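# Put each bottle on the ledge matching its cap colour

## Task

For every bottle, find the wall ledge whose label strip has the same colour as that bottle's cap, and set the bottle upright on that ledge so its entire base rests on the ledge surface.

## Robot and tools

Robot: two seven-joint arms, left_arm and right_arm, each ending in a two-finger parallel gripper. Equal joint values on both arms give mirror-image postures. A large rotation of a gripper can swing the elbow, because the gripper pose does not fix it.

Scene frame: all positions are in metres. The origin lies on the plane z = 0, directly beneath the midpoint between the two arm bases, which sit 0.70 m above it. +x points forward (the way the arms face), +z points up, and left_arm is on the +y side. Arm names do not match left and right in the camera pictures. Quaternions are written w first (qw, qx, qy, qz).

Gripper frame: the fingers point along the gripper's +z axis and close along its y axis. end_effector_position is the spot between the finger pads when the fingers are shut, just under 1 cm behind the tips. Closing pushes the fingertips about 17 mm further along +z, mostly while the pads are still more than 70 mm apart. Reported position and orientation can be off by a few centimetres, more at long reach.

The row format, used by execute_actions and move: 16 numbers covering both arms, even if only one moves. The first 8 are for left_arm: x, y, z, qw, qx, qy, qz, opening. The next 8 are for right_arm in the same order. x, y, z and the quaternion form an absolute target pose for that gripper in the scene frame. Opening runs from -1 (closed) to +1 (fully open, 0.145 m). A gripper needs roughly 0.5 s to shut from fully open. Sending 0 is a real command (half open), so resend an arm's current opening to leave it alone.

execute_actions(actions, cameras): actions is a list of actions. Each action is a table of up to 15 rows, one row per 1/30 s control step. A table with fewer rows repeats its final row until 15 steps have run. An action is rejected for both arms if any target lies more than 0.6 m from that gripper's current position along any of the gripper's own axes. The whole call is rejected if an action is malformed, or if its first action fails that check against the latest reported state. To hold orientation, repeat the same commanded quaternion in every row; do not copy the drifting measured one. For an arm that should stay put, keep resending the full pose from the last result before it stopped, with its wanted opening. An empty actions list returns the full state, the scene number, the task and the pictures.

Controller behaviour: at each step, the commanded orientation is limited to within 32 degrees of the measured one. Then damped inverse kinematics drives the joints, favouring position when both cannot be met. One action may fall short; the result's "Hand target" line shows where the arm is really being sent. Send the remainder in the next action.

move(target, speed, blend, opening_speed, grip_force, blocking, cameras): it moves each gripper in a straight line to an absolute pose.
- target: either one 16-number row, or a list of up to 15 rows visited in order; there is no 0.6 m limit.
- speed: top path speed in m/s, 0.002 to 1.1, default 0.25. Rotation is capped at twice that value in rad/s. Give one number, or one per target.
- blend: corner rounding radius in metres, one value or one per target. The default 0 stops at each point.
- opening_speed: rate of change of the commanded opening, in units of the -1..1 scale per second, at least 0.2.
- grip_force: per-pad force cap in newtons, 3 to 10. Give one value or one per arm. It persists until changed.
- blocking: false returns after about 0.5 s while the move keeps running; a new move takes over from the running one.
A move lasts at most 10 s. It does not avoid obstacles or the other arm, and faster moves overshoot more and hit harder. The result adds a "move:" line with the ending: done, off_target, moving, held or fault. limits=paced means a pose was clipped; limits=held means steps were withheld. done does not mean nothing was touched.

wait(seconds): 0 to 10 s; each arm holds its last command, and a running move continues. stop(): brakes a running move. zoom_image(camera, region): camera is cam_high or cam_low; region is [x0, y0, x1, y1] in image pixels from the top-left, at most 504 by 504, taken from the newest pictures. read_manual(section): returns licence texts only. finished_scene(scene): ends the scene and cannot be undone; make no other call after it in the same reply.

Cameras: cam_high and cam_low, both 896x504, with calibration given as K, distortion and T_world_to_cam. Projections can be off by several millimetres, more toward the image edges.

Result lines: per-arm end_effector_position and end_effector_quat_wxyz. Joint positions end with the measured finger opening in metres. grip_measured gives the opening on the -1..1 scale. To keep hold of an object, command an opening clearly below grip_measured; the lower it is, the harder the squeeze. Joint torques include gravity and have offsets and noise. Joint velocities may be summarised as within noise. Motor temperatures, Tool commands, Hand target, and, for execute_actions only, end_effector_position at some steps. The scene keeps running while you compose a reply.

Heat: holding loads, a stretched arm, or pushing at an unreachable pose heats motors. MOTOR HOT appears at 85 °C. At 100 °C an OVER-TEMPERATURE FAULT stops that arm for 30 to 60 s or longer.

Avoid: knocking any object out of the work area; contact between the arms, including one gripper closing on the other's fingers; fast impacts or hard presses on fixed or heavy items; dropping a bottle or releasing it while it is still moving; letting things fall far. Loose objects may be nudged now and then by outside pushes.

Each tool is called after "Request:" by a JSON object that holds its "method" and its "body", one argument or row to a line.

## Session

Request:
{"method": "execute_actions", "body": {
  "actions": []
}}

Request:
{"method": "zoom_image", "body": {
  "camera": "cam_low",
  "region": [330, 150, 650, 400]
}}

Request:
{"method": "zoom_image", "body": {
  "camera": "cam_high",
  "region": [420, 210, 700, 430]
}}

Scene clock: 0.00 s.
left_arm: end_effector_position=(+0.2239, +0.1828, +0.6144) grip_measured=+1.00 end_effector_quat_wxyz=(-0.319, +0.395, -0.515, +0.691) | right_arm: end_effector_position=(+0.4009, -0.1655, +0.3728) grip_measured=+1.00 end_effector_quat_wxyz=(+0.260, +0.265, +0.837, +0.401)
Joint positions: left_arm=[-1.106 0.942 0.535 2.339 -0.48 -0.199 -0.367 0.145] | right_arm=[0.583 0.619 -0.841 0.925 -1.182 -0.496 -0.047 0.145]
Joint velocities: within noise
Joint torques (N m): no reading
Motor temperatures (°C): left_arm=[20 21 22 20 21 23 21] | right_arm=[20 22 22 19 20 19 21]
Hand target: left_arm +0.2239, +0.1828, +0.6144; -0.319, +0.395, -0.515, +0.691 | right_arm +0.4009, -0.1655, +0.3728; +0.260, +0.265, +0.837, +0.401
Tool commands: left_gripper/opening=+1.0 right_gripper/opening=+1.0

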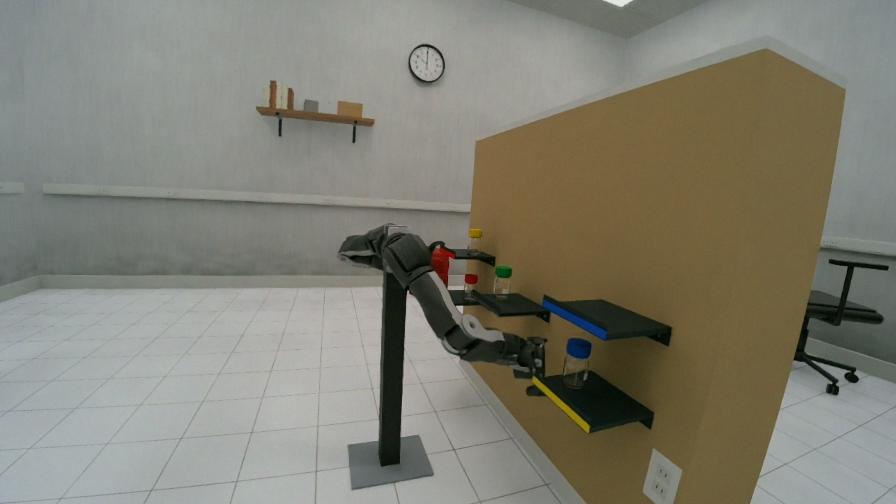

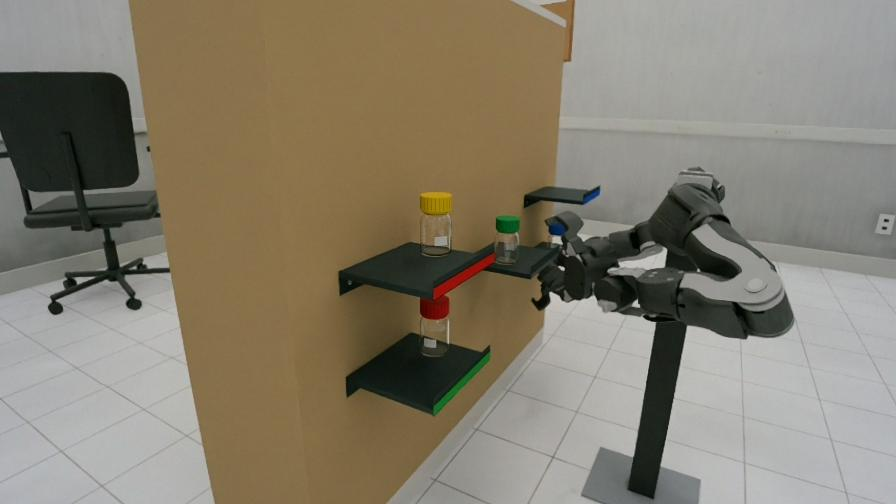

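Scaled by 1.575 from the camera's 896x504 image, which has a finer 1280x720 frame.

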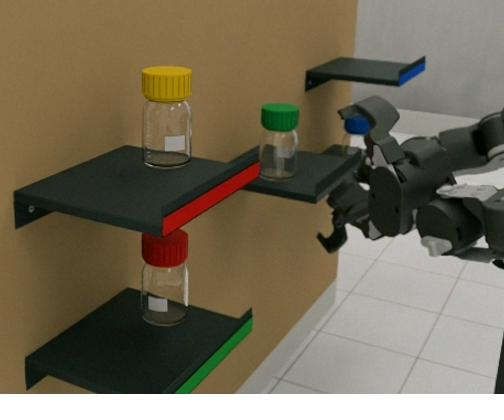

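Scaled by 1.800 from the camera's 896x504 image, which has a finer 1280x720 frame.

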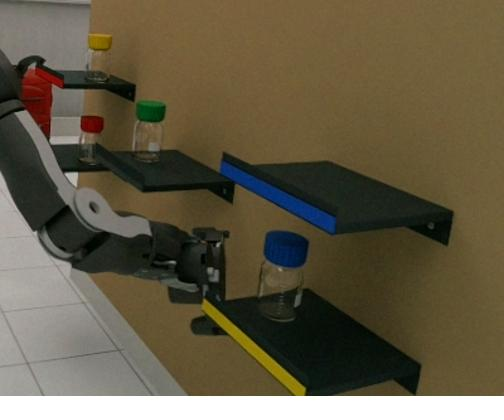

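Request:
{"method": "move", "body": {
  "target": [
    [0.26, 0.20, 0.56, 0, 0.7373, 0, 0.6756, 0.15, 0.27, -0.18, 0.42, 0, 0.7373, 0, 0.6756, 0.15],
    [0.30, 0.215, 0.57, 0, 0.7373, 0, 0.6756, 0.15, 0.25, -0.24, 0.47, 0, 0.7373, 0, 0.6756, 0.15],
    [0.32, 0.22, 0.692, 0, 0.7373, 0, 0.6756, 0.15, 0.262, -0.35, 0.492, 0, 0.7373, 0, 0.6756, 0.15],
    [0.32, 0.35, 0.69, 0.0589, 0.7345, -0.0643, 0.6730, 0.15, 0.262, -0.35, 0.492, 0, 0.7373, 0, 0.6756, 0.15]
  ],
  "speed": [0.45, 0.3, 0.25, 0.2],
  "blend": [0.02, 0.03, 0.02, 0],
  "cameras": ["all"]
}}

Request:
{"method": "zoom_image", "body": {
  "camera": "cam_low",
  "region": [330, 150, 650, 400]
}}

Request:
{"method": "zoom_image", "body": {
  "camera": "cam_high",
  "region": [420, 210, 700, 430]
}}

Scene clock: 58.93 s.
left_arm: end_effector_position=(+0.3199, +0.3512, +0.6905) grip_measured=+0.15 end_effector_quat_wxyz=(+0.058, +0.734, -0.061, +0.674) | right_arm: end_effector_position=(+0.2623, -0.3501, +0.4924) grip_measured=+0.15 end_effector_quat_wxyz=(+0.001, +0.737, -0.001, +0.676)
Joint positions: left_arm=[-0.299 1.108 0.782 1.771 1.148 0.571 0.331 0.087] | right_arm=[-0.602 0.625 0.487 1.682 0.754 -0.118 0.316 0.087]
Joint torques (N m): left_arm=[3.07 7.66 2.51 2.18 0.22 -0.65 0.25] | right_arm=[0.49 5.02 3.22 2.78 0.39 -0.48 0.17]
Hand target: left_arm +0.3200, +0.3500, +0.6900; +0.059, +0.734, -0.064, +0.673 | right_arm +0.2620, -0.3499, +0.4920; +0.000, +0.737, +0.000, +0.676
Off the commanded pose: left_arm 0.001 m, 0 deg | right_arm 0.001 m, 0 deg.
move: done

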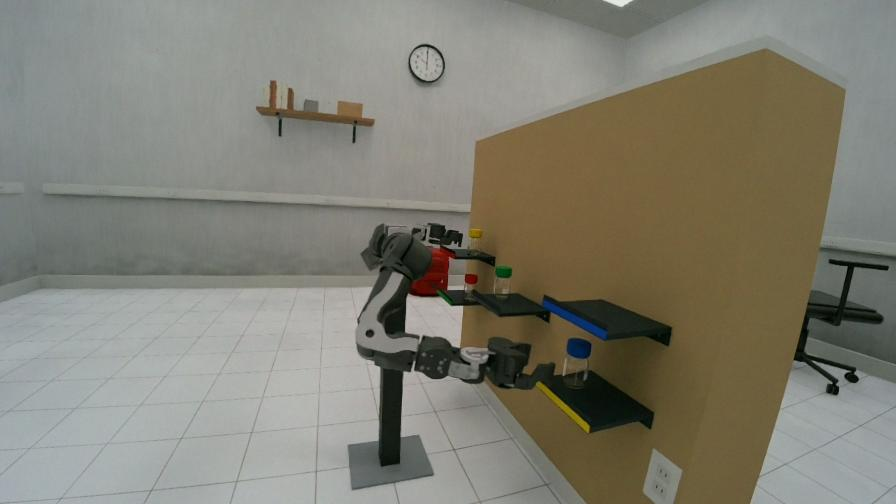

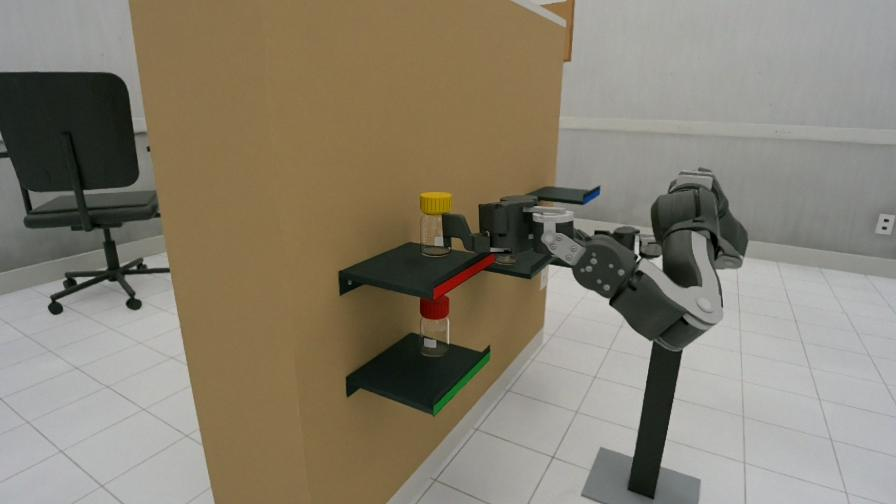

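Scaled by 1.575 from the camera's 896x504 image, which has a finer 1280x720 frame.

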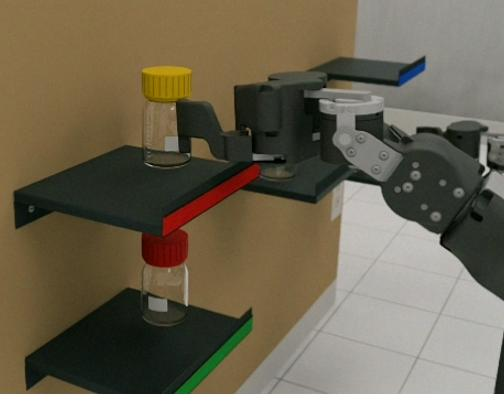

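Scaled by 1.800 from the camera's 896x504 image, which has a finer 1280x720 frame.

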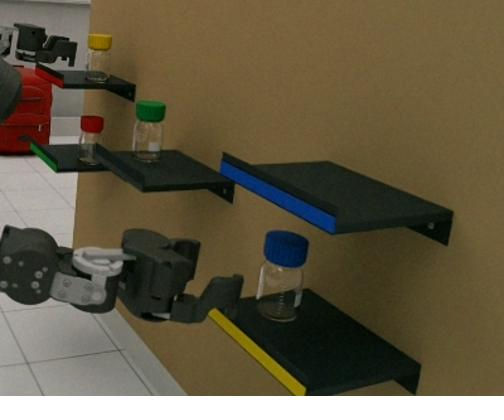

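Request:
{"method": "move", "body": {
  "target": [
    [0.379, 0.352, 0.679, 0.0589, 0.7345, -0.0643, 0.6730, 0.15, 0.381, -0.35, 0.490, 0, 0.7373, 0, 0.6756, 0.15],
    [0.379, 0.352, 0.679, 0.0589, 0.7345, -0.0643, 0.6730, -0.6, 0.381, -0.35, 0.490, 0, 0.7373, 0, 0.6756, -0.6],
    [0.379, 0.352, 0.719, 0.0589, 0.7345, -0.0643, 0.6730, -0.6, 0.381, -0.35, 0.518, 0, 0.7373, 0, 0.6756, -0.6]
  ],
  "speed": [0.2, 0.2, 0.12],
  "opening_speed": 2,
  "cameras": ["all"]
}}

Request:
{"method": "zoom_image", "body": {
  "camera": "cam_high",
  "region": [420, 210, 700, 430]
}}

Scene clock: 79.20 s.
left_arm: end_effector_position=(+0.3785, +0.3517, +0.7190) grip_measured=-0.29 end_effector_quat_wxyz=(+0.058, +0.736, -0.066, +0.671) | right_arm: end_effector_position=(+0.3810, -0.3480, +0.5149) grip_measured=-0.28 end_effector_quat_wxyz=(-0.002, +0.741, +0.003, +0.672)
Joint positions: left_arm=[0.409 1.3 0.047 1.514 1.238 0.527 0.264 0.054] | right_arm=[0.051 0.725 0.138 1.375 0.684 0.088 0.241 0.054]
Joint torques (N m): left_arm=[5.84 6.32 3.07 1.32 0.28 -0.81 0.06] | right_arm=[4.05 6.4 4.42 3.97 0.34 -0.52 -0.1]
Hand target: left_arm +0.3790, +0.3520, +0.7190; +0.059, +0.735, -0.064, +0.673 | right_arm +0.3810, -0.3500, +0.5181; +0.000, +0.737, +0.000, +0.676
Off the commanded pose: left_arm 0.001 m, 0 deg | right_arm 0.004 m, 1 deg.
move: off_target (right_arm)

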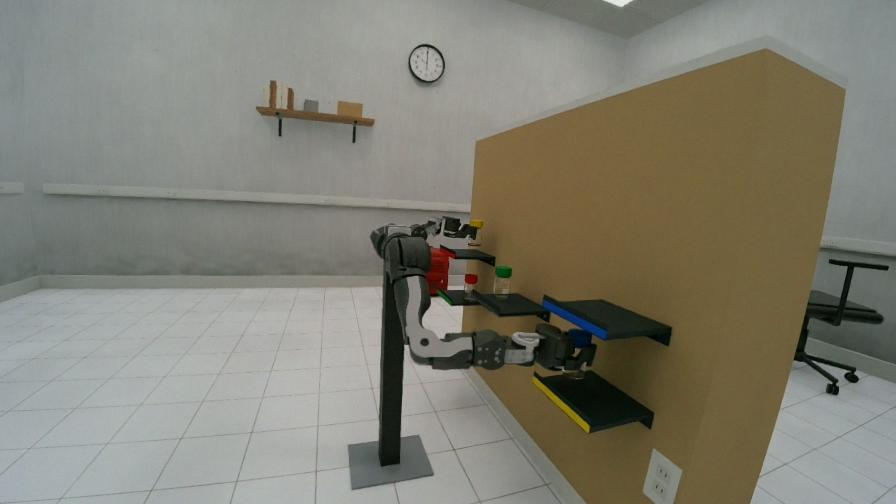

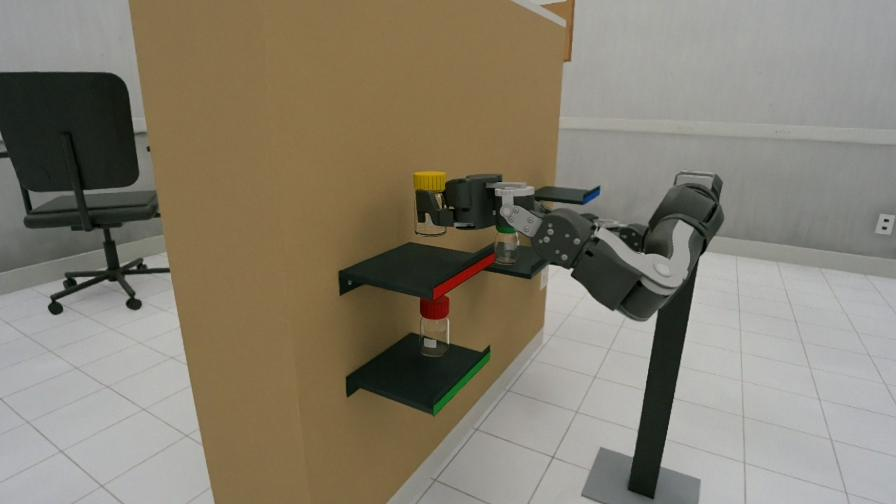

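Scaled by 1.800 from the camera's 896x504 image, which has a finer 1280x720 frame.

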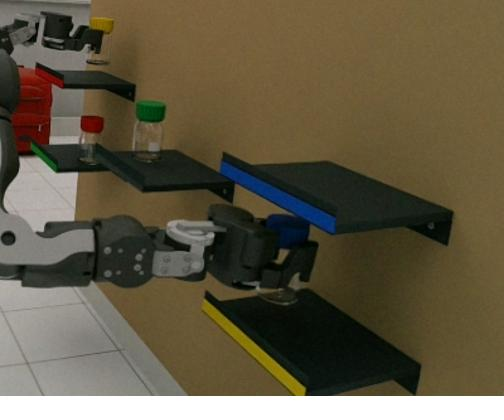

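Request:
{"method": "move", "body": {
  "target": [
    [0.335, 0.24, 0.714, 0, 0.7373, 0, 0.6756, -0.6, 0.365, -0.235, 0.52, 0, 0.7373, 0, 0.6756, -0.6],
    [0.32, 0.20, 0.68, 0, 0.7373, 0, 0.6756, -0.6, 0.345, -0.205, 0.60, 0, 0.7373, 0, 0.6756, -0.6],
    [0.30, 0.14, 0.645, 0.1173, 0.7261, -0.1280, 0.6653, -0.6, 0.34, -0.22, 0.725, 0, 0.7373, 0, 0.6756, -0.6],
    [0.298, -0.02, 0.634, 0.1173, 0.7261, -0.1280, 0.6653, -0.6, 0.35, -0.33, 0.725, 0, 0.7373, 0, 0.6756, -0.6],
    [0.378, -0.055, 0.628, 0.1173, 0.7261, -0.1280, 0.6653, -0.6, 0.377, -0.385, 0.718, 0, 0.7373, 0, 0.6756, -0.6]
  ],
  "speed": [0.2, 0.22, 0.22, 0.22, 0.18],
  "blend": [0.02, 0.02, 0.03, 0.03, 0],
  "cameras": ["all"]
}}

Request:
{"method": "zoom_image", "body": {
  "camera": "cam_high",
  "region": [440, 200, 680, 360]
}}

Request:
{"method": "zoom_image", "body": {
  "camera": "cam_low",
  "region": [440, 150, 640, 300]
}}

Scene clock: 115.20 s.
left_arm: end_effector_position=(+0.3786, -0.0534, +0.6266) grip_measured=-0.29 end_effector_quat_wxyz=(+0.114, +0.729, -0.128, +0.663) | right_arm: end_effector_position=(+0.3765, -0.3865, +0.7162) grip_measured=-0.28 end_effector_quat_wxyz=(+0.002, +0.741, -0.003, +0.672)
Joint positions: left_arm=[0.718 0.066 -0.886 1.762 0.76 0.609 -0.817 0.054] | right_arm=[0.348 1.273 0.141 1.509 1.212 0.56 0.111 0.054]
Joint torques (N m): left_arm=[8.19 -2.36 1.18 3.9 -0.3 -0.77 0.21] | right_arm=[4.73 6.82 3.64 1.78 0.11 -0.69 0.18]
Hand target: left_arm +0.3780, -0.0549, +0.6280; +0.117, +0.726, -0.128, +0.665 | right_arm +0.3769, -0.3850, +0.7180; +0.000, +0.737, +0.000, +0.676
Off the commanded pose: left_arm 0.002 m, 1 deg | right_arm 0.002 m, 1 deg.
move: done

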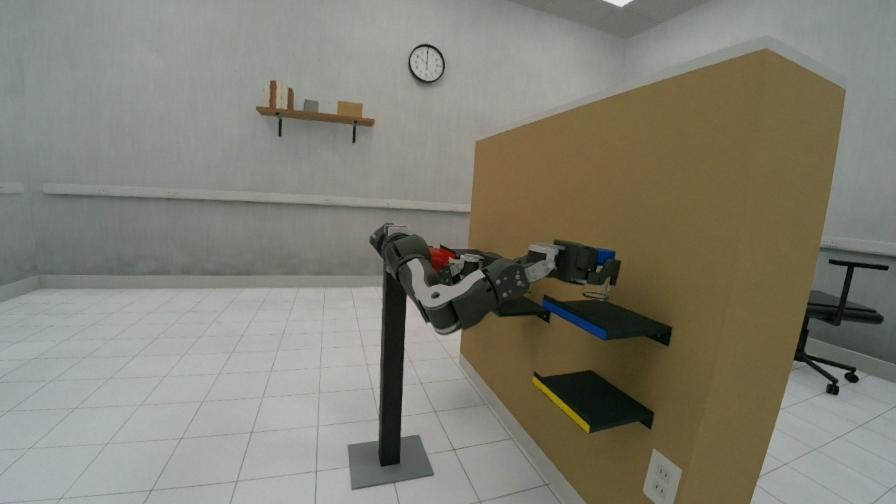

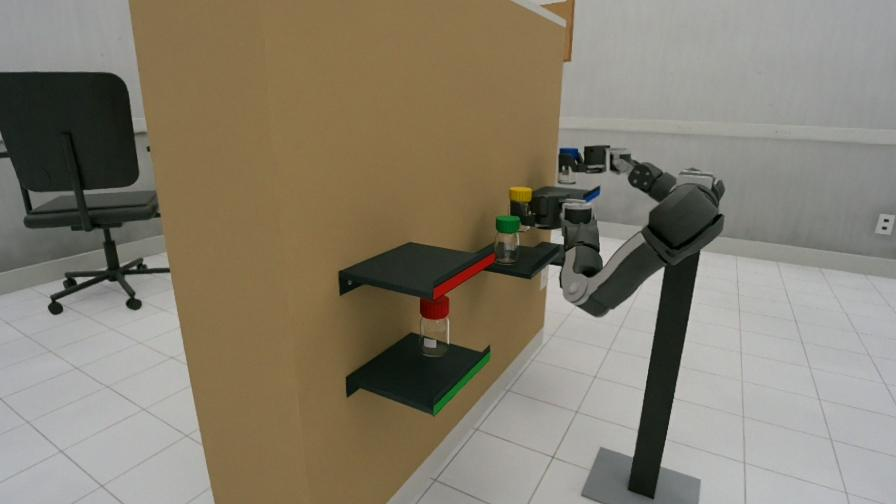

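Scaled by 2.100 from the camera's 896x504 image, which has a finer 1280x720 frame.

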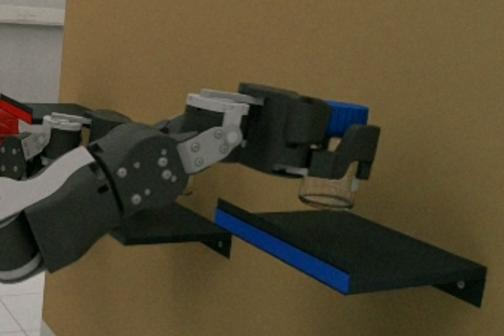

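Scaled by 2.520 from the camera's 896x504 image, which has a finer 1280x720 frame.

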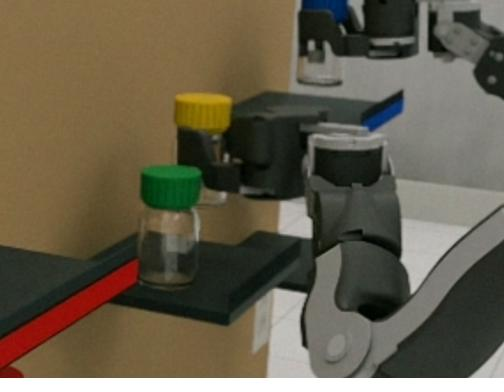

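Request:
{"method": "move", "body": {
  "target": [
    [0.378, -0.055, 0.597, 0.1173, 0.7261, -0.1280, 0.6653, -0.6, 0.377, -0.385, 0.69, 0, 0.7373, 0, 0.6756, -0.6],
    [0.378, -0.055, 0.5855, 0.1173, 0.7261, -0.1280, 0.6653, -0.6, 0.377, -0.385, 0.6785, 0, 0.7373, 0, 0.6756, -0.6]
  ],
  "speed": [0.12, 0.03],
  "blend": [0.004, 0],
  "cameras": ["all"]
}}

Request:
{"method": "zoom_image", "body": {
  "camera": "cam_low",
  "region": [440, 130, 640, 300]
}}

Request:
{"method": "zoom_image", "body": {
  "camera": "cam_high",
  "region": [440, 200, 680, 360]
}}

Scene clock: 129.23 s.
left_arm: end_effector_position=(+0.3778, -0.0550, +0.5862) grip_measured=-0.29 end_effector_quat_wxyz=(+0.117, +0.728, -0.128, +0.664) | right_arm: end_effector_position=(+0.3769, -0.3852, +0.6840) grip_measured=-0.28 end_effector_quat_wxyz=(+0.001, +0.731, +0.000, +0.683)
Joint positions: left_arm=[0.653 0.119 -0.973 1.697 0.707 0.435 -0.774 0.054] | right_arm=[0.165 1.218 0.213 1.524 1.171 0.414 0.127 0.054]
Joint torques (N m): left_arm=[7.45 -1.57 1.22 3.63 -0.37 -0.79 0.2] | right_arm=[2.65 7.71 3.19 1.61 0.19 -0.2 0.02]
Hand target: left_arm +0.3780, -0.0550, +0.5855; +0.117, +0.726, -0.128, +0.665 | right_arm +0.3770, -0.3850, +0.6785; +0.000, +0.737, +0.000, +0.676
Off the commanded pose: left_arm 0.001 m, 0 deg | right_arm 0.005 m, 1 deg.
move: off_target (right_arm)

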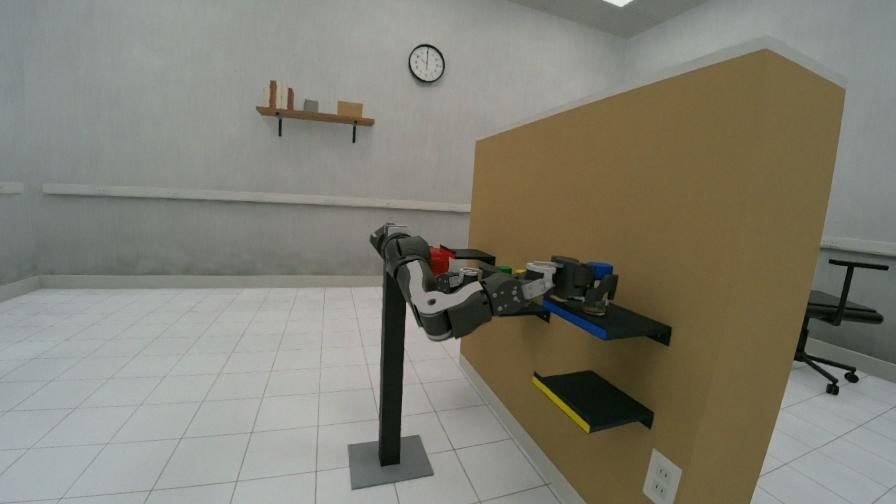

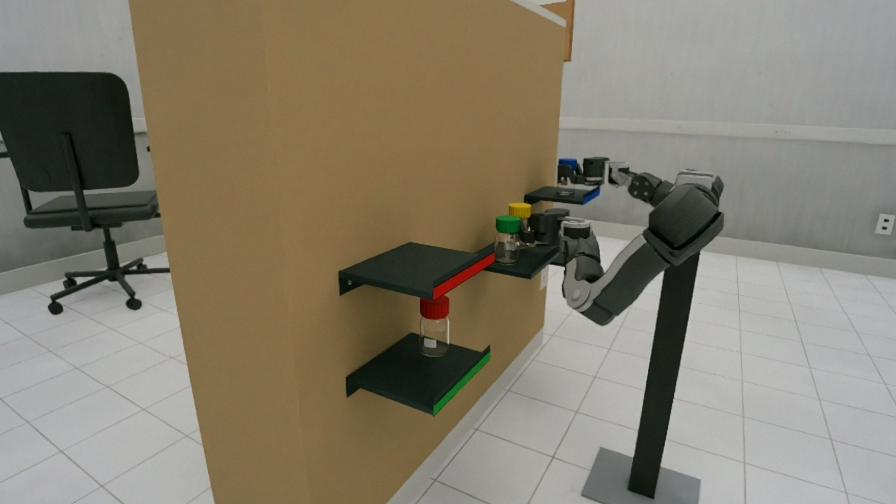

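Scaled by 2.520 from the camera's 896x504 image, which has a finer 1280x720 frame.

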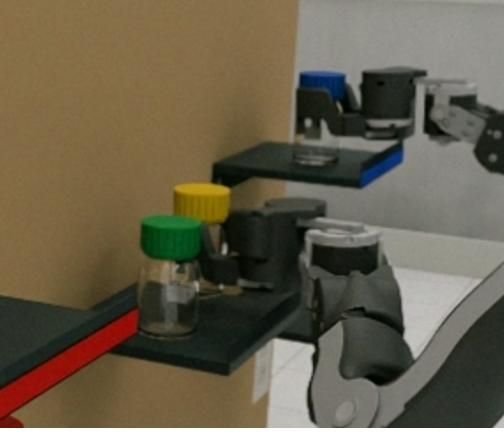

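Scaled by 2.100 from the camera's 896x504 image, which has a finer 1280x720 frame.

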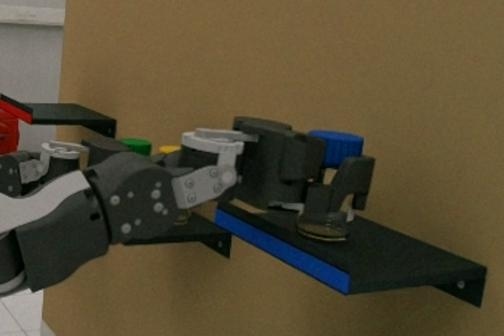

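Request:
{"method": "move", "body": {
  "target": [
    [0.378, -0.055, 0.583, 0.1173, 0.7261, -0.1280, 0.6653, -0.6, 0.377, -0.385, 0.6835, 0, 0.7373, 0, 0.6756, -0.6],
    [0.378, -0.055, 0.584, 0.1173, 0.7261, -0.1280, 0.6653, 0.0, 0.377, -0.385, 0.6835, 0, 0.7373, 0, 0.6756, 0.1],
    [0.284, -0.035, 0.597, 0.1173, 0.7261, -0.1280, 0.6653, 0.0, 0.268, -0.385, 0.70, 0, 0.7373, 0, 0.6756, 0.1],
    [0.262, 0.12, 0.56, 0, 0.7373, 0, 0.6756, 0.0, 0.265, -0.26, 0.63, 0, 0.7373, 0, 0.6756, 0.1],
    [0.262, 0.355, 0.493, 0, 0.7373, 0, 0.6756, 0.0, 0.284, -0.10, 0.60, -0.1173, 0.7261, 0.1280, 0.6653, 0.1]
  ],
  "speed": [0.03, 0.1, 0.15, 0.25, 0.25],
  "blend": [0, 0, 0.02, 0.03, 0],
  "opening_speed": 2,
  "cameras": ["all"]
}}

Request:
{"method": "zoom_image", "body": {
  "camera": "cam_low",
  "region": [340, 150, 640, 410]
}}

Request:
{"method": "zoom_image", "body": {
  "camera": "cam_high",
  "region": [440, 210, 680, 370]
}}

Scene clock: 167.13 s.
left_arm: end_effector_position=(+0.2627, +0.3552, +0.4942) grip_measured=+0.00 end_effector_quat_wxyz=(-0.001, +0.736, +0.001, +0.677) | right_arm: end_effector_position=(+0.2834, -0.0993, +0.6012) grip_measured=+0.10 end_effector_quat_wxyz=(-0.120, +0.724, +0.129, +0.667)
Joint positions: left_arm=[-1.021 1.365 0.132 1.665 1.3 -0.788 -0.096 0.076] | right_arm=[-0.121 0.516 -0.214 2.418 0.577 0.603 -0.264 0.083]
Joint torques (N m): left_arm=[2.36 4.02 1.43 0.96 0.13 -0.66 0.24] | right_arm=[2.28 1.28 0.98 2.96 -0.07 -0.3 -0.17]
Hand target: left_arm +0.2620, +0.3550, +0.4931; +0.000, +0.737, +0.000, +0.676 | right_arm +0.2840, -0.1000, +0.6000; -0.117, +0.726, +0.128, +0.665
Off the commanded pose: left_arm 0.001 m, 0 deg | right_arm 0.001 m, 0 deg.
joint sent to its limit (left arm) — joint 6 (wrist pitch), lower limit. The joint targets still meet the commanded pose.
move: done

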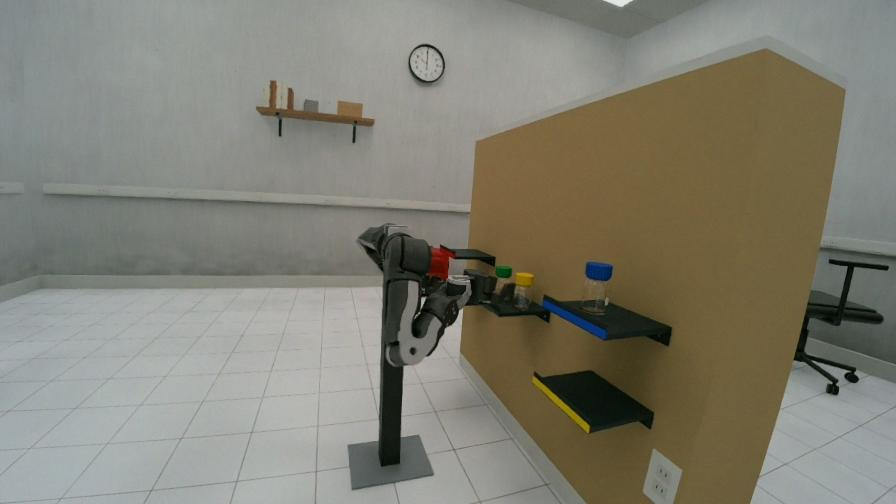

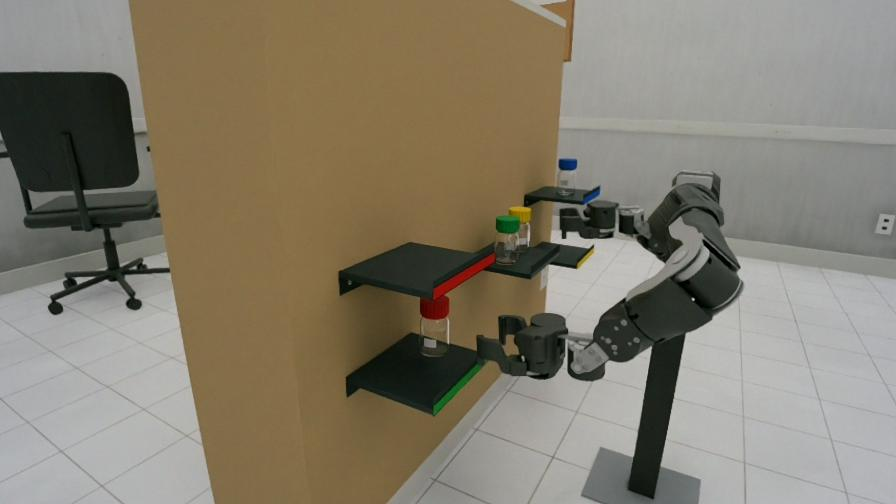

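Scaled by 1.680 from the camera's 896x504 image, which has a finer 1280x720 frame.

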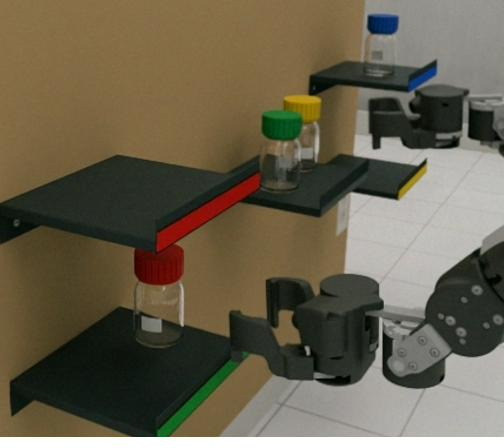

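Scaled by 2.100 from the camera's 896x504 image, which has a finer 1280x720 frame.

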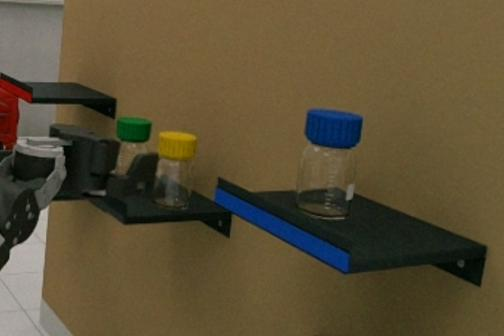

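Request:
{"method": "move", "body": {
  "target": [
    [0.38, 0.3575, 0.489, 0, 0.7373, 0, 0.6756, 0.0, 0.381, -0.054, 0.588, -0.1173, 0.7261, 0.1280, 0.6653, 0.1],
    [0.38, 0.3575, 0.489, 0, 0.7373, 0, 0.6756, -0.6, 0.381, -0.054, 0.588, -0.1173, 0.7261, 0.1280, 0.6653, -0.6],
    [0.38, 0.3575, 0.519, 0, 0.7373, 0, 0.6756, -0.6, 0.381, -0.054, 0.634, -0.1173, 0.7261, 0.1280, 0.6653, -0.6]
  ],
  "speed": [0.18, 0.1, 0.12],
  "opening_speed": 2,
  "cameras": ["all"]
}}

Request:
{"method": "zoom_image", "body": {
  "camera": "cam_low",
  "region": [340, 150, 640, 410]
}}

Scene clock: 196.40 s.
left_arm: end_effector_position=(+0.3798, +0.3566, +0.5170) grip_measured=-0.29 end_effector_quat_wxyz=(+0.001, +0.740, -0.002, +0.673) | right_arm: end_effector_position=(+0.3811, -0.0542, +0.6338) grip_measured=-0.24 end_effector_quat_wxyz=(-0.119, +0.726, +0.128, +0.665)
Joint positions: left_arm=[0.142 1.128 -0.427 1.351 1.175 -0.239 0.029 0.054] | right_arm=[0.481 0.265 -0.422 1.989 0.593 0.785 -0.335 0.058]
Joint torques (N m): left_arm=[5.16 7.35 3.67 2.8 0.21 -0.83 -0.04] | right_arm=[5.47 -0.12 1.06 3.32 -0.02 -0.37 -0.16]
Hand target: left_arm +0.3800, +0.3574, +0.5190; +0.000, +0.737, +0.000, +0.676 | right_arm +0.3810, -0.0539, +0.6340; -0.117, +0.726, +0.128, +0.665
Off the commanded pose: left_arm 0.002 m, 1 deg | right_arm 0.000 m, 0 deg.
joint sent to its limit (right arm) — joint 6 (wrist pitch), upper limit. The joint targets still meet the commanded pose.
move: done; target 2's new opening was sent with left_arm's hand 0.004 m and 1 deg from that target

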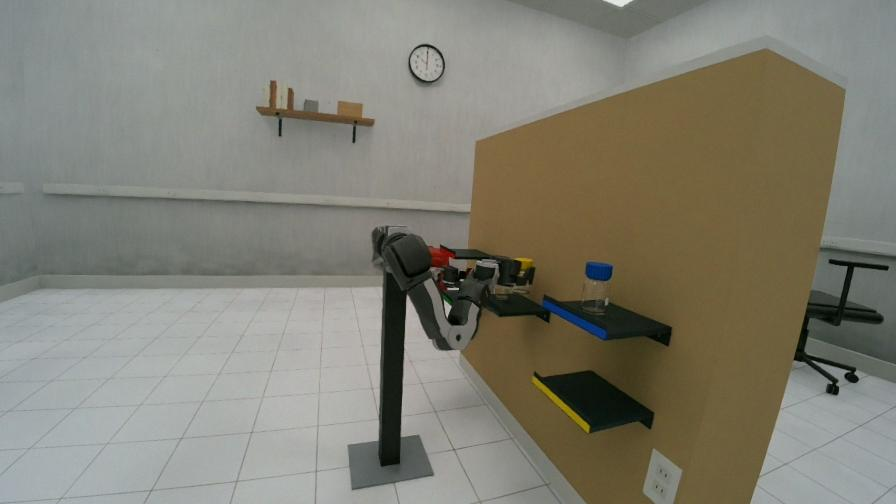

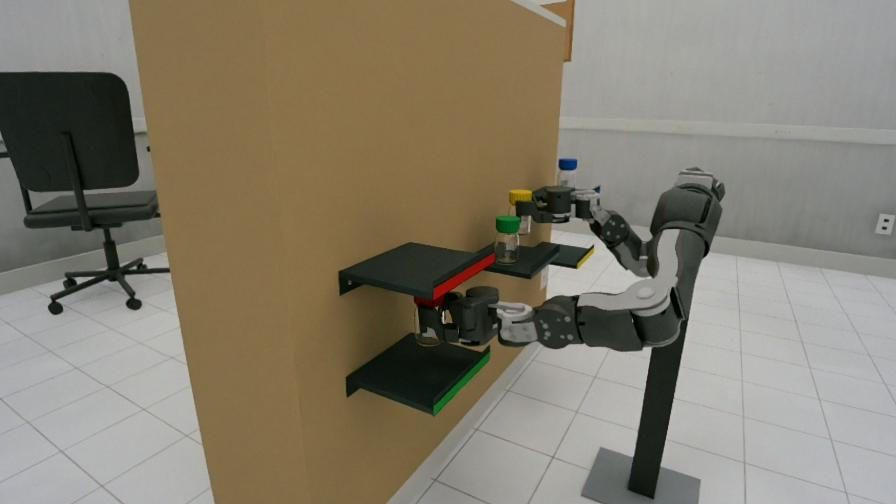

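Scaled by 1.680 from the camera's 896x504 image, which has a finer 1280x720 frame.

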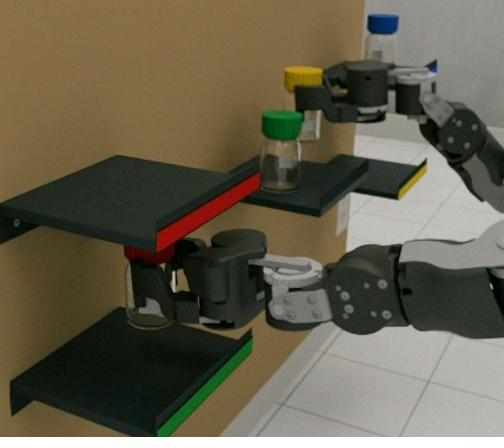

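Request:
{"method": "move", "body": {
  "target": [
    [0.365, 0.235, 0.521, 0, 0.7373, 0, 0.6756, -0.6, 0.36, -0.13, 0.632, -0.0589, 0.7345, 0.0643, 0.6730, -0.6],
    [0.345, 0.205, 0.60, 0, 0.7373, 0, 0.6756, -0.6, 0.35, -0.205, 0.575, 0, 0.7373, 0, 0.6756, -0.6],
    [0.34, 0.22, 0.725, 0, 0.7373, 0, 0.6756, -0.6, 0.36, -0.24, 0.525, 0, 0.7373, 0, 0.6756, -0.6],
    [0.35, 0.33, 0.725, 0.0589, 0.7345, -0.0643, 0.6730, -0.6, 0.375, -0.32, 0.522, 0, 0.7373, 0, 0.6756, -0.6],
    [0.377, 0.385, 0.718, 0, 0.7373, 0, 0.6756, -0.6, 0.378, -0.38, 0.52, 0, 0.7373, 0, 0.6756, -0.6]
  ],
  "speed": [0.2, 0.2, 0.22, 0.2, 0.18],
  "blend": [0.015, 0.02, 0.03, 0.03, 0],
  "cameras": ["all"]
}}

Request:
{"method": "zoom_image", "body": {
  "camera": "cam_low",
  "region": [340, 150, 640, 410]
}}

Request:
{"method": "zoom_image", "body": {
  "camera": "cam_high",
  "region": [440, 220, 700, 440]
}}

Scene clock: 220.87 s.
left_arm: end_effector_position=(+0.3764, +0.3851, +0.7176) grip_measured=-0.29 end_effector_quat_wxyz=(-0.001, +0.740, -0.002, +0.673) | right_arm: end_effector_position=(+0.3770, -0.3803, +0.5150) grip_measured=-0.24 end_effector_quat_wxyz=(+0.002, +0.744, +0.000, +0.668)
Joint positions: left_arm=[0.31 1.362 0.084 1.511 1.319 0.474 0.088 0.054] | right_arm=[0.06 0.835 0.102 1.259 0.788 0.026 0.294 0.058]
Joint torques (N m): left_arm=[6.47 6.55 2.78 1.39 0.14 -0.87 0.03] | right_arm=[4.5 6.84 4.4 3.52 0.39 -0.74 0.18]
Hand target: left_arm +0.3770, +0.3850, +0.7181; +0.000, +0.737, +0.000, +0.676 | right_arm +0.3780, -0.3800, +0.5200; +0.000, +0.737, +0.000, +0.675
Off the commanded pose: left_arm 0.001 m, 1 deg | right_arm 0.005 m, 1 deg.
move: off_target (right_arm)

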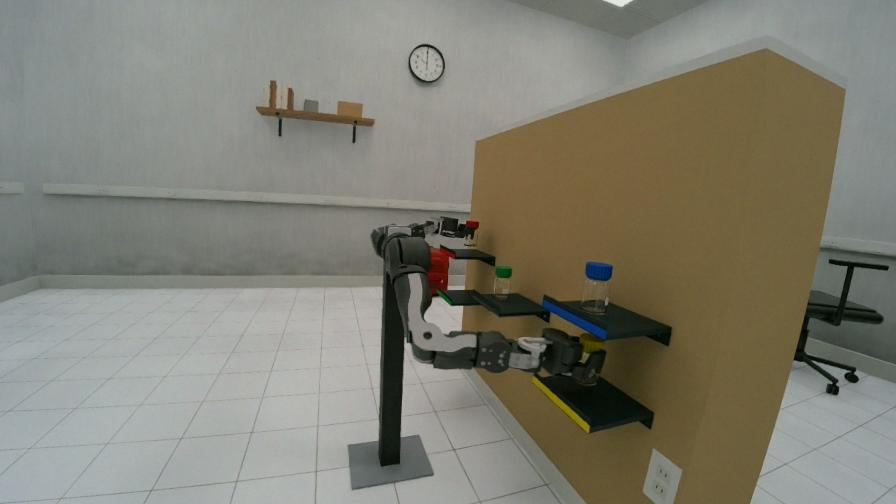

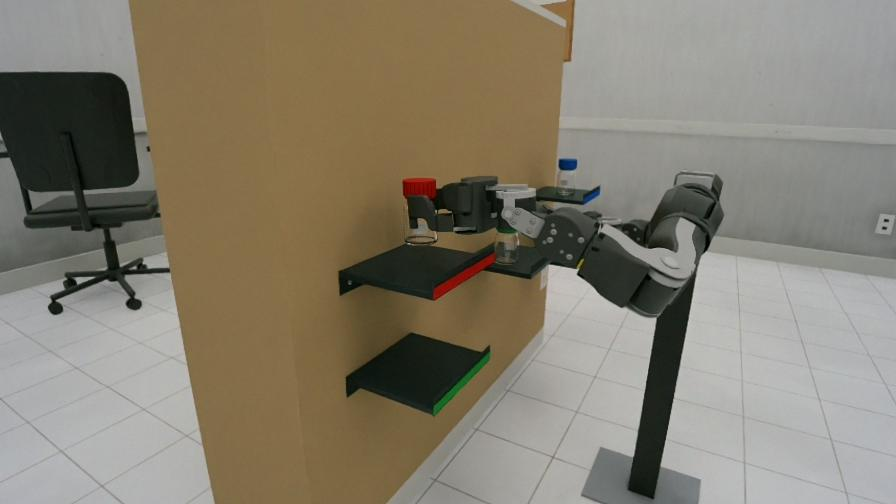

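Scaled by 1.680 from the camera's 896x504 image, which has a finer 1280x720 frame.

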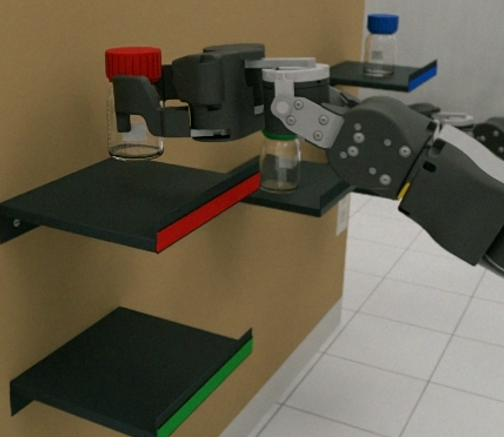

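Scaled by 1.938 from the camera's 896x504 image, which has a finer 1280x720 frame.

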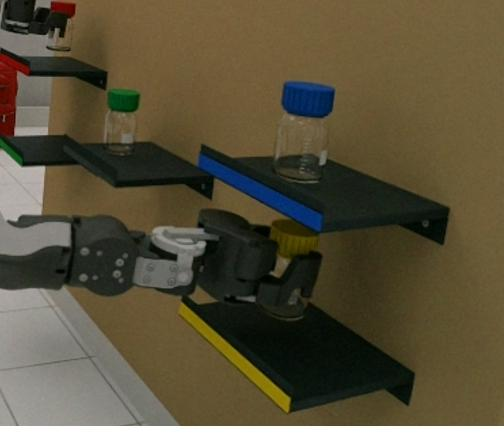

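Request:
{"method": "move", "body": {
  "target": [
    [0.377, 0.385, 0.692, 0, 0.7373, 0, 0.6756, -0.6, 0.378, -0.38, 0.497, 0, 0.7373, 0, 0.6756, -0.6],
    [0.377, 0.385, 0.677, 0, 0.7373, 0, 0.6756, -0.6, 0.378, -0.38, 0.482, 0, 0.7373, 0, 0.6756, -0.6]
  ],
  "speed": [0.12, 0.03],
  "blend": [0.004, 0]
}}

Scene clock: 229.93 s.
left_arm: end_effector_position=(+0.3769, +0.3860, +0.6856) grip_measured=-0.29 end_effector_quat_wxyz=(-0.002, +0.727, +0.000, +0.686) | right_arm: end_effector_position=(+0.3792, -0.3823, +0.4909) grip_measured=-0.24 end_effector_quat_wxyz=(+0.004, +0.727, +0.000, +0.686)
Joint positions: left_arm=[0.109 1.304 0.173 1.523 1.273 0.32 0.094 0.054] | right_arm=[0.11 0.771 0.057 1.112 0.745 -0.13 0.349 0.058]
Joint torques (N m): left_arm=[3.34 7.79 1.88 1.76 0.24 -0.24 0.12] | right_arm=[3.13 5.87 0.81 2.03 0.26 0.02 0.06]
Hand target: left_arm +0.3770, +0.3849, +0.6771; +0.000, +0.737, +0.000, +0.676 | right_arm +0.3778, -0.3799, +0.4821; +0.000, +0.737, +0.000, +0.676
Off the commanded pose: left_arm 0.009 m, 2 deg | right_arm 0.009 m, 2 deg.
move: off_target (left_arm, right_arm)

Request:
{"method": "move", "body": {
  "target": [
    [0.377, 0.385, 0.685, 0, 0.7373, 0, 0.6756, -0.6, 0.378, -0.38, 0.490, 0, 0.7373, 0, 0.6756, -0.6],
    [0.377, 0.385, 0.685, 0, 0.7373, 0, 0.6756, 0.1, 0.378, -0.38, 0.490, 0, 0.7373, 0, 0.6756, 0.1],
    [0.268, 0.385, 0.70, 0, 0.7373, 0, 0.6756, 0.1, 0.262, -0.38, 0.50, 0, 0.7373, 0, 0.6756, 0.1],
    [0.263, 0.22, 0.63, 0, 0.7373, 0, 0.6756, 0.1, 0.262, -0.32, 0.50, 0, 0.7373, 0, 0.6756, 0.1],
    [0.278, 0.08, 0.597, 0.1173, 0.7261, -0.1280, 0.6653, 0.1, 0.262, -0.30, 0.50, 0, 0.7373, 0, 0.6756, 0.1]
  ],
  "speed": [0.05, 0.1, 0.17, 0.25, 0.25],
  "blend": [0, 0, 0.02, 0.03, 0],
  "opening_speed": 2,
  "cameras": ["all"]
}}

Request:
{"method": "zoom_image", "body": {
  "camera": "cam_low",
  "region": [340, 150, 640, 410]
}}

Request:
{"method": "zoom_image", "body": {
  "camera": "cam_high",
  "region": [440, 220, 700, 440]
}}

Scene clock: 255.27 s.
left_arm: end_effector_position=(+0.2771, +0.0791, +0.5998) grip_measured=+0.10 end_effector_quat_wxyz=(+0.121, +0.722, -0.130, +0.668) | right_arm: end_effector_position=(+0.2621, -0.3010, +0.5013) grip_measured=+0.10 end_effector_quat_wxyz=(+0.000, +0.736, +0.001, +0.678)
Joint positions: left_arm=[-0.101 0.457 -0.343 2.433 0.491 0.62 -0.332 0.083] | right_arm=[-0.658 0.59 0.383 1.895 0.691 -0.092 0.119 0.083]
Joint torques (N m): left_arm=[2.6 0.7 0.39 3.34 -0.05 -0.51 -0.04] | right_arm=[0.57 3.42 1.76 3.78 0.14 -0.32 -0.16]
Motor temperatures (°C): left_arm=[22 26 24 21 21 25 21] | right_arm=[22 24 23 20 20 20 21]
Hand target: left_arm +0.2780, +0.0800, +0.5971; +0.117, +0.726, -0.128, +0.665 | right_arm +0.2620, -0.3000, +0.5001; +0.000, +0.737, +0.000, +0.676
Off the commanded pose: left_arm 0.003 m, 1 deg | right_arm 0.002 m, 0 deg.
joint read past its limit (left arm) — joint 4 (elbow), upper limit, where the elbow is as bent as it goes.
move: done

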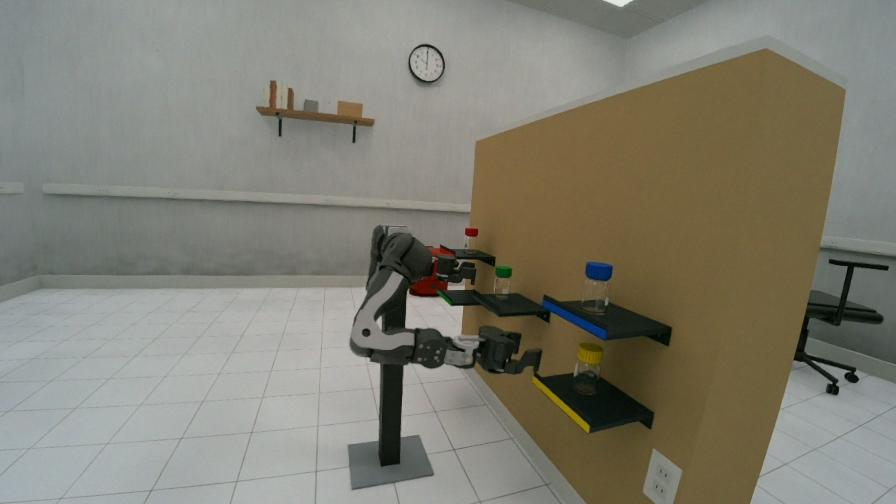

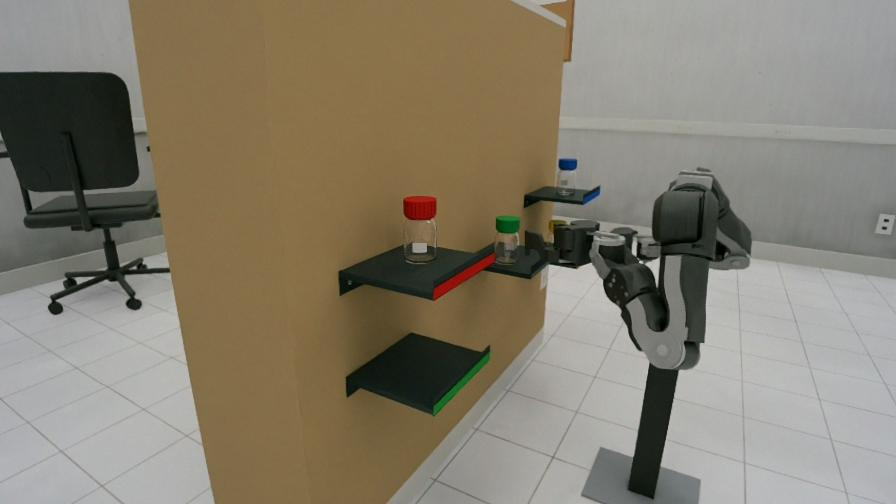

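Scaled by 1.680 from the camera's 896x504 image, which has a finer 1280x720 frame.

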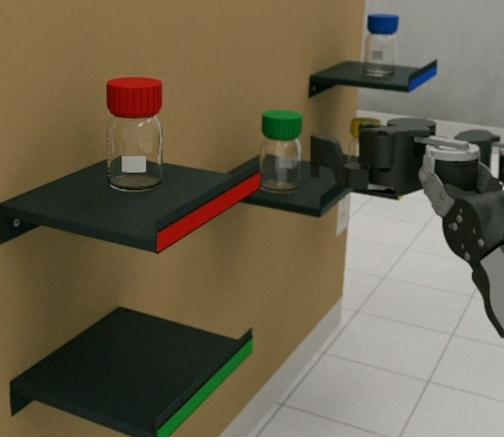

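Scaled by 1.938 from the camera's 896x504 image, which has a finer 1280x720 frame.

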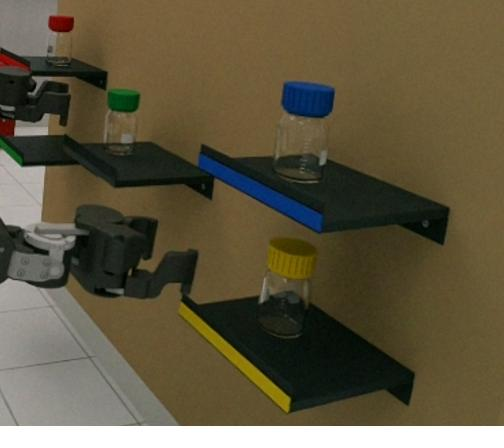

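Request:
{"method": "move", "body": {
  "target": [
    [0.371, 0.044, 0.588, 0.1173, 0.7261, -0.1280, 0.6653, 0.1, 0.262, -0.30, 0.50, 0, 0.7373, 0, 0.6756, 0.1],
    [0.371, 0.044, 0.588, 0.1173, 0.7261, -0.1280, 0.6653, -0.6, 0.262, -0.30, 0.50, 0, 0.7373, 0, 0.6756, 0.1],
    [0.371, 0.044, 0.634, 0.1173, 0.7261, -0.1280, 0.6653, -0.6, 0.262, -0.30, 0.50, 0, 0.7373, 0, 0.6756, 0.1],
    [0.358, 0.13, 0.632, 0.0589, 0.7345, -0.0643, 0.6730, -0.6, 0.262, -0.30, 0.50, 0, 0.7373, 0, 0.6756, 0.1],
    [0.35, 0.205, 0.575, 0, 0.7373, 0, 0.6756, -0.6, 0.262, -0.30, 0.50, 0, 0.7373, 0, 0.6756, 0.1],
    [0.36, 0.24, 0.525, 0, 0.7373, 0, 0.6756, -0.6, 0.262, -0.30, 0.50, 0, 0.7373, 0, 0.6756, 0.1],
    [0.378, 0.39, 0.52, 0, 0.7373, 0, 0.6756, -0.6, 0.262, -0.30, 0.50, 0, 0.7373, 0, 0.6756, 0.1]
  ],
  "speed": [0.17, 0.1, 0.12, 0.2, 0.2, 0.2, 0.18],
  "blend": [0, 0, 0.01, 0.02, 0.02, 0.02, 0],
  "opening_speed": 2,
  "cameras": ["cam_low"]
}}

Request:
{"method": "zoom_image", "body": {
  "camera": "cam_low",
  "region": [340, 150, 640, 410]
}}

Scene clock: 280.63 s.
left_arm: end_effector_position=(+0.3771, +0.3918, +0.5184) grip_measured=-0.24 end_effector_quat_wxyz=(-0.003, +0.742, +0.001, +0.671) | right_arm: end_effector_position=(+0.2621, -0.3010, +0.5013) grip_measured=+0.10 end_effector_quat_wxyz=(+0.000, +0.736, +0.001, +0.678)
Joint positions: left_arm=[0.081 0.852 0.108 1.209 0.796 0.013 0.333 0.058] | right_arm=[-0.658 0.59 0.383 1.895 0.691 -0.092 0.119 0.083]
Joint torques (N m): left_arm=[6.26 6.26 2.3 3.93 0.36 -0.91 0.23] | right_arm=[0.7 3.31 1.74 3.74 0.15 -0.32 -0.16]
Hand target: left_arm +0.3780, +0.3899, +0.5199; +0.000, +0.737, +0.000, +0.675 | right_arm +0.2620, -0.3000, +0.5001; +0.000, +0.737, +0.000, +0.676
Off the commanded pose: left_arm 0.003 m, 1 deg | right_arm 0.002 m, 0 deg.
move: done
Images, in order (width x height): cam_low 896x504.

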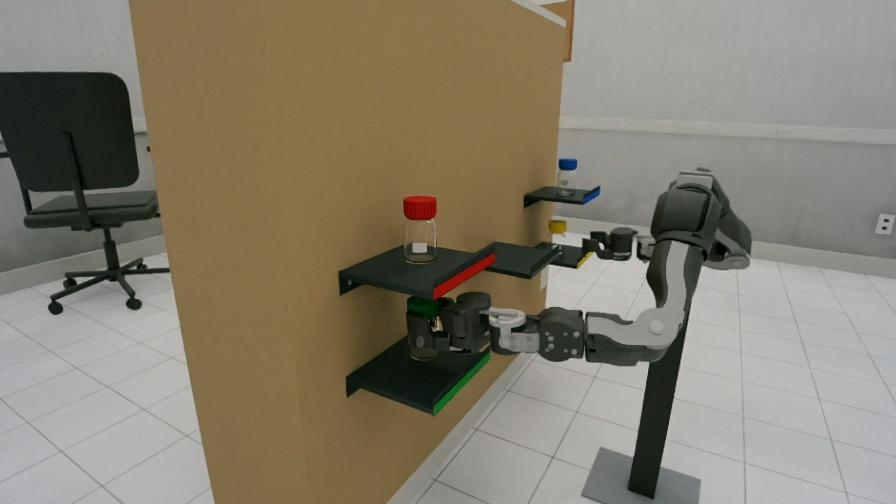

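Scaled by 1.680 from the camera's 896x504 image, which has a finer 1280x720 frame.

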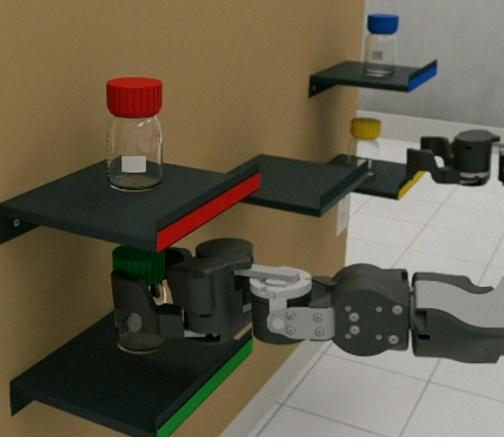

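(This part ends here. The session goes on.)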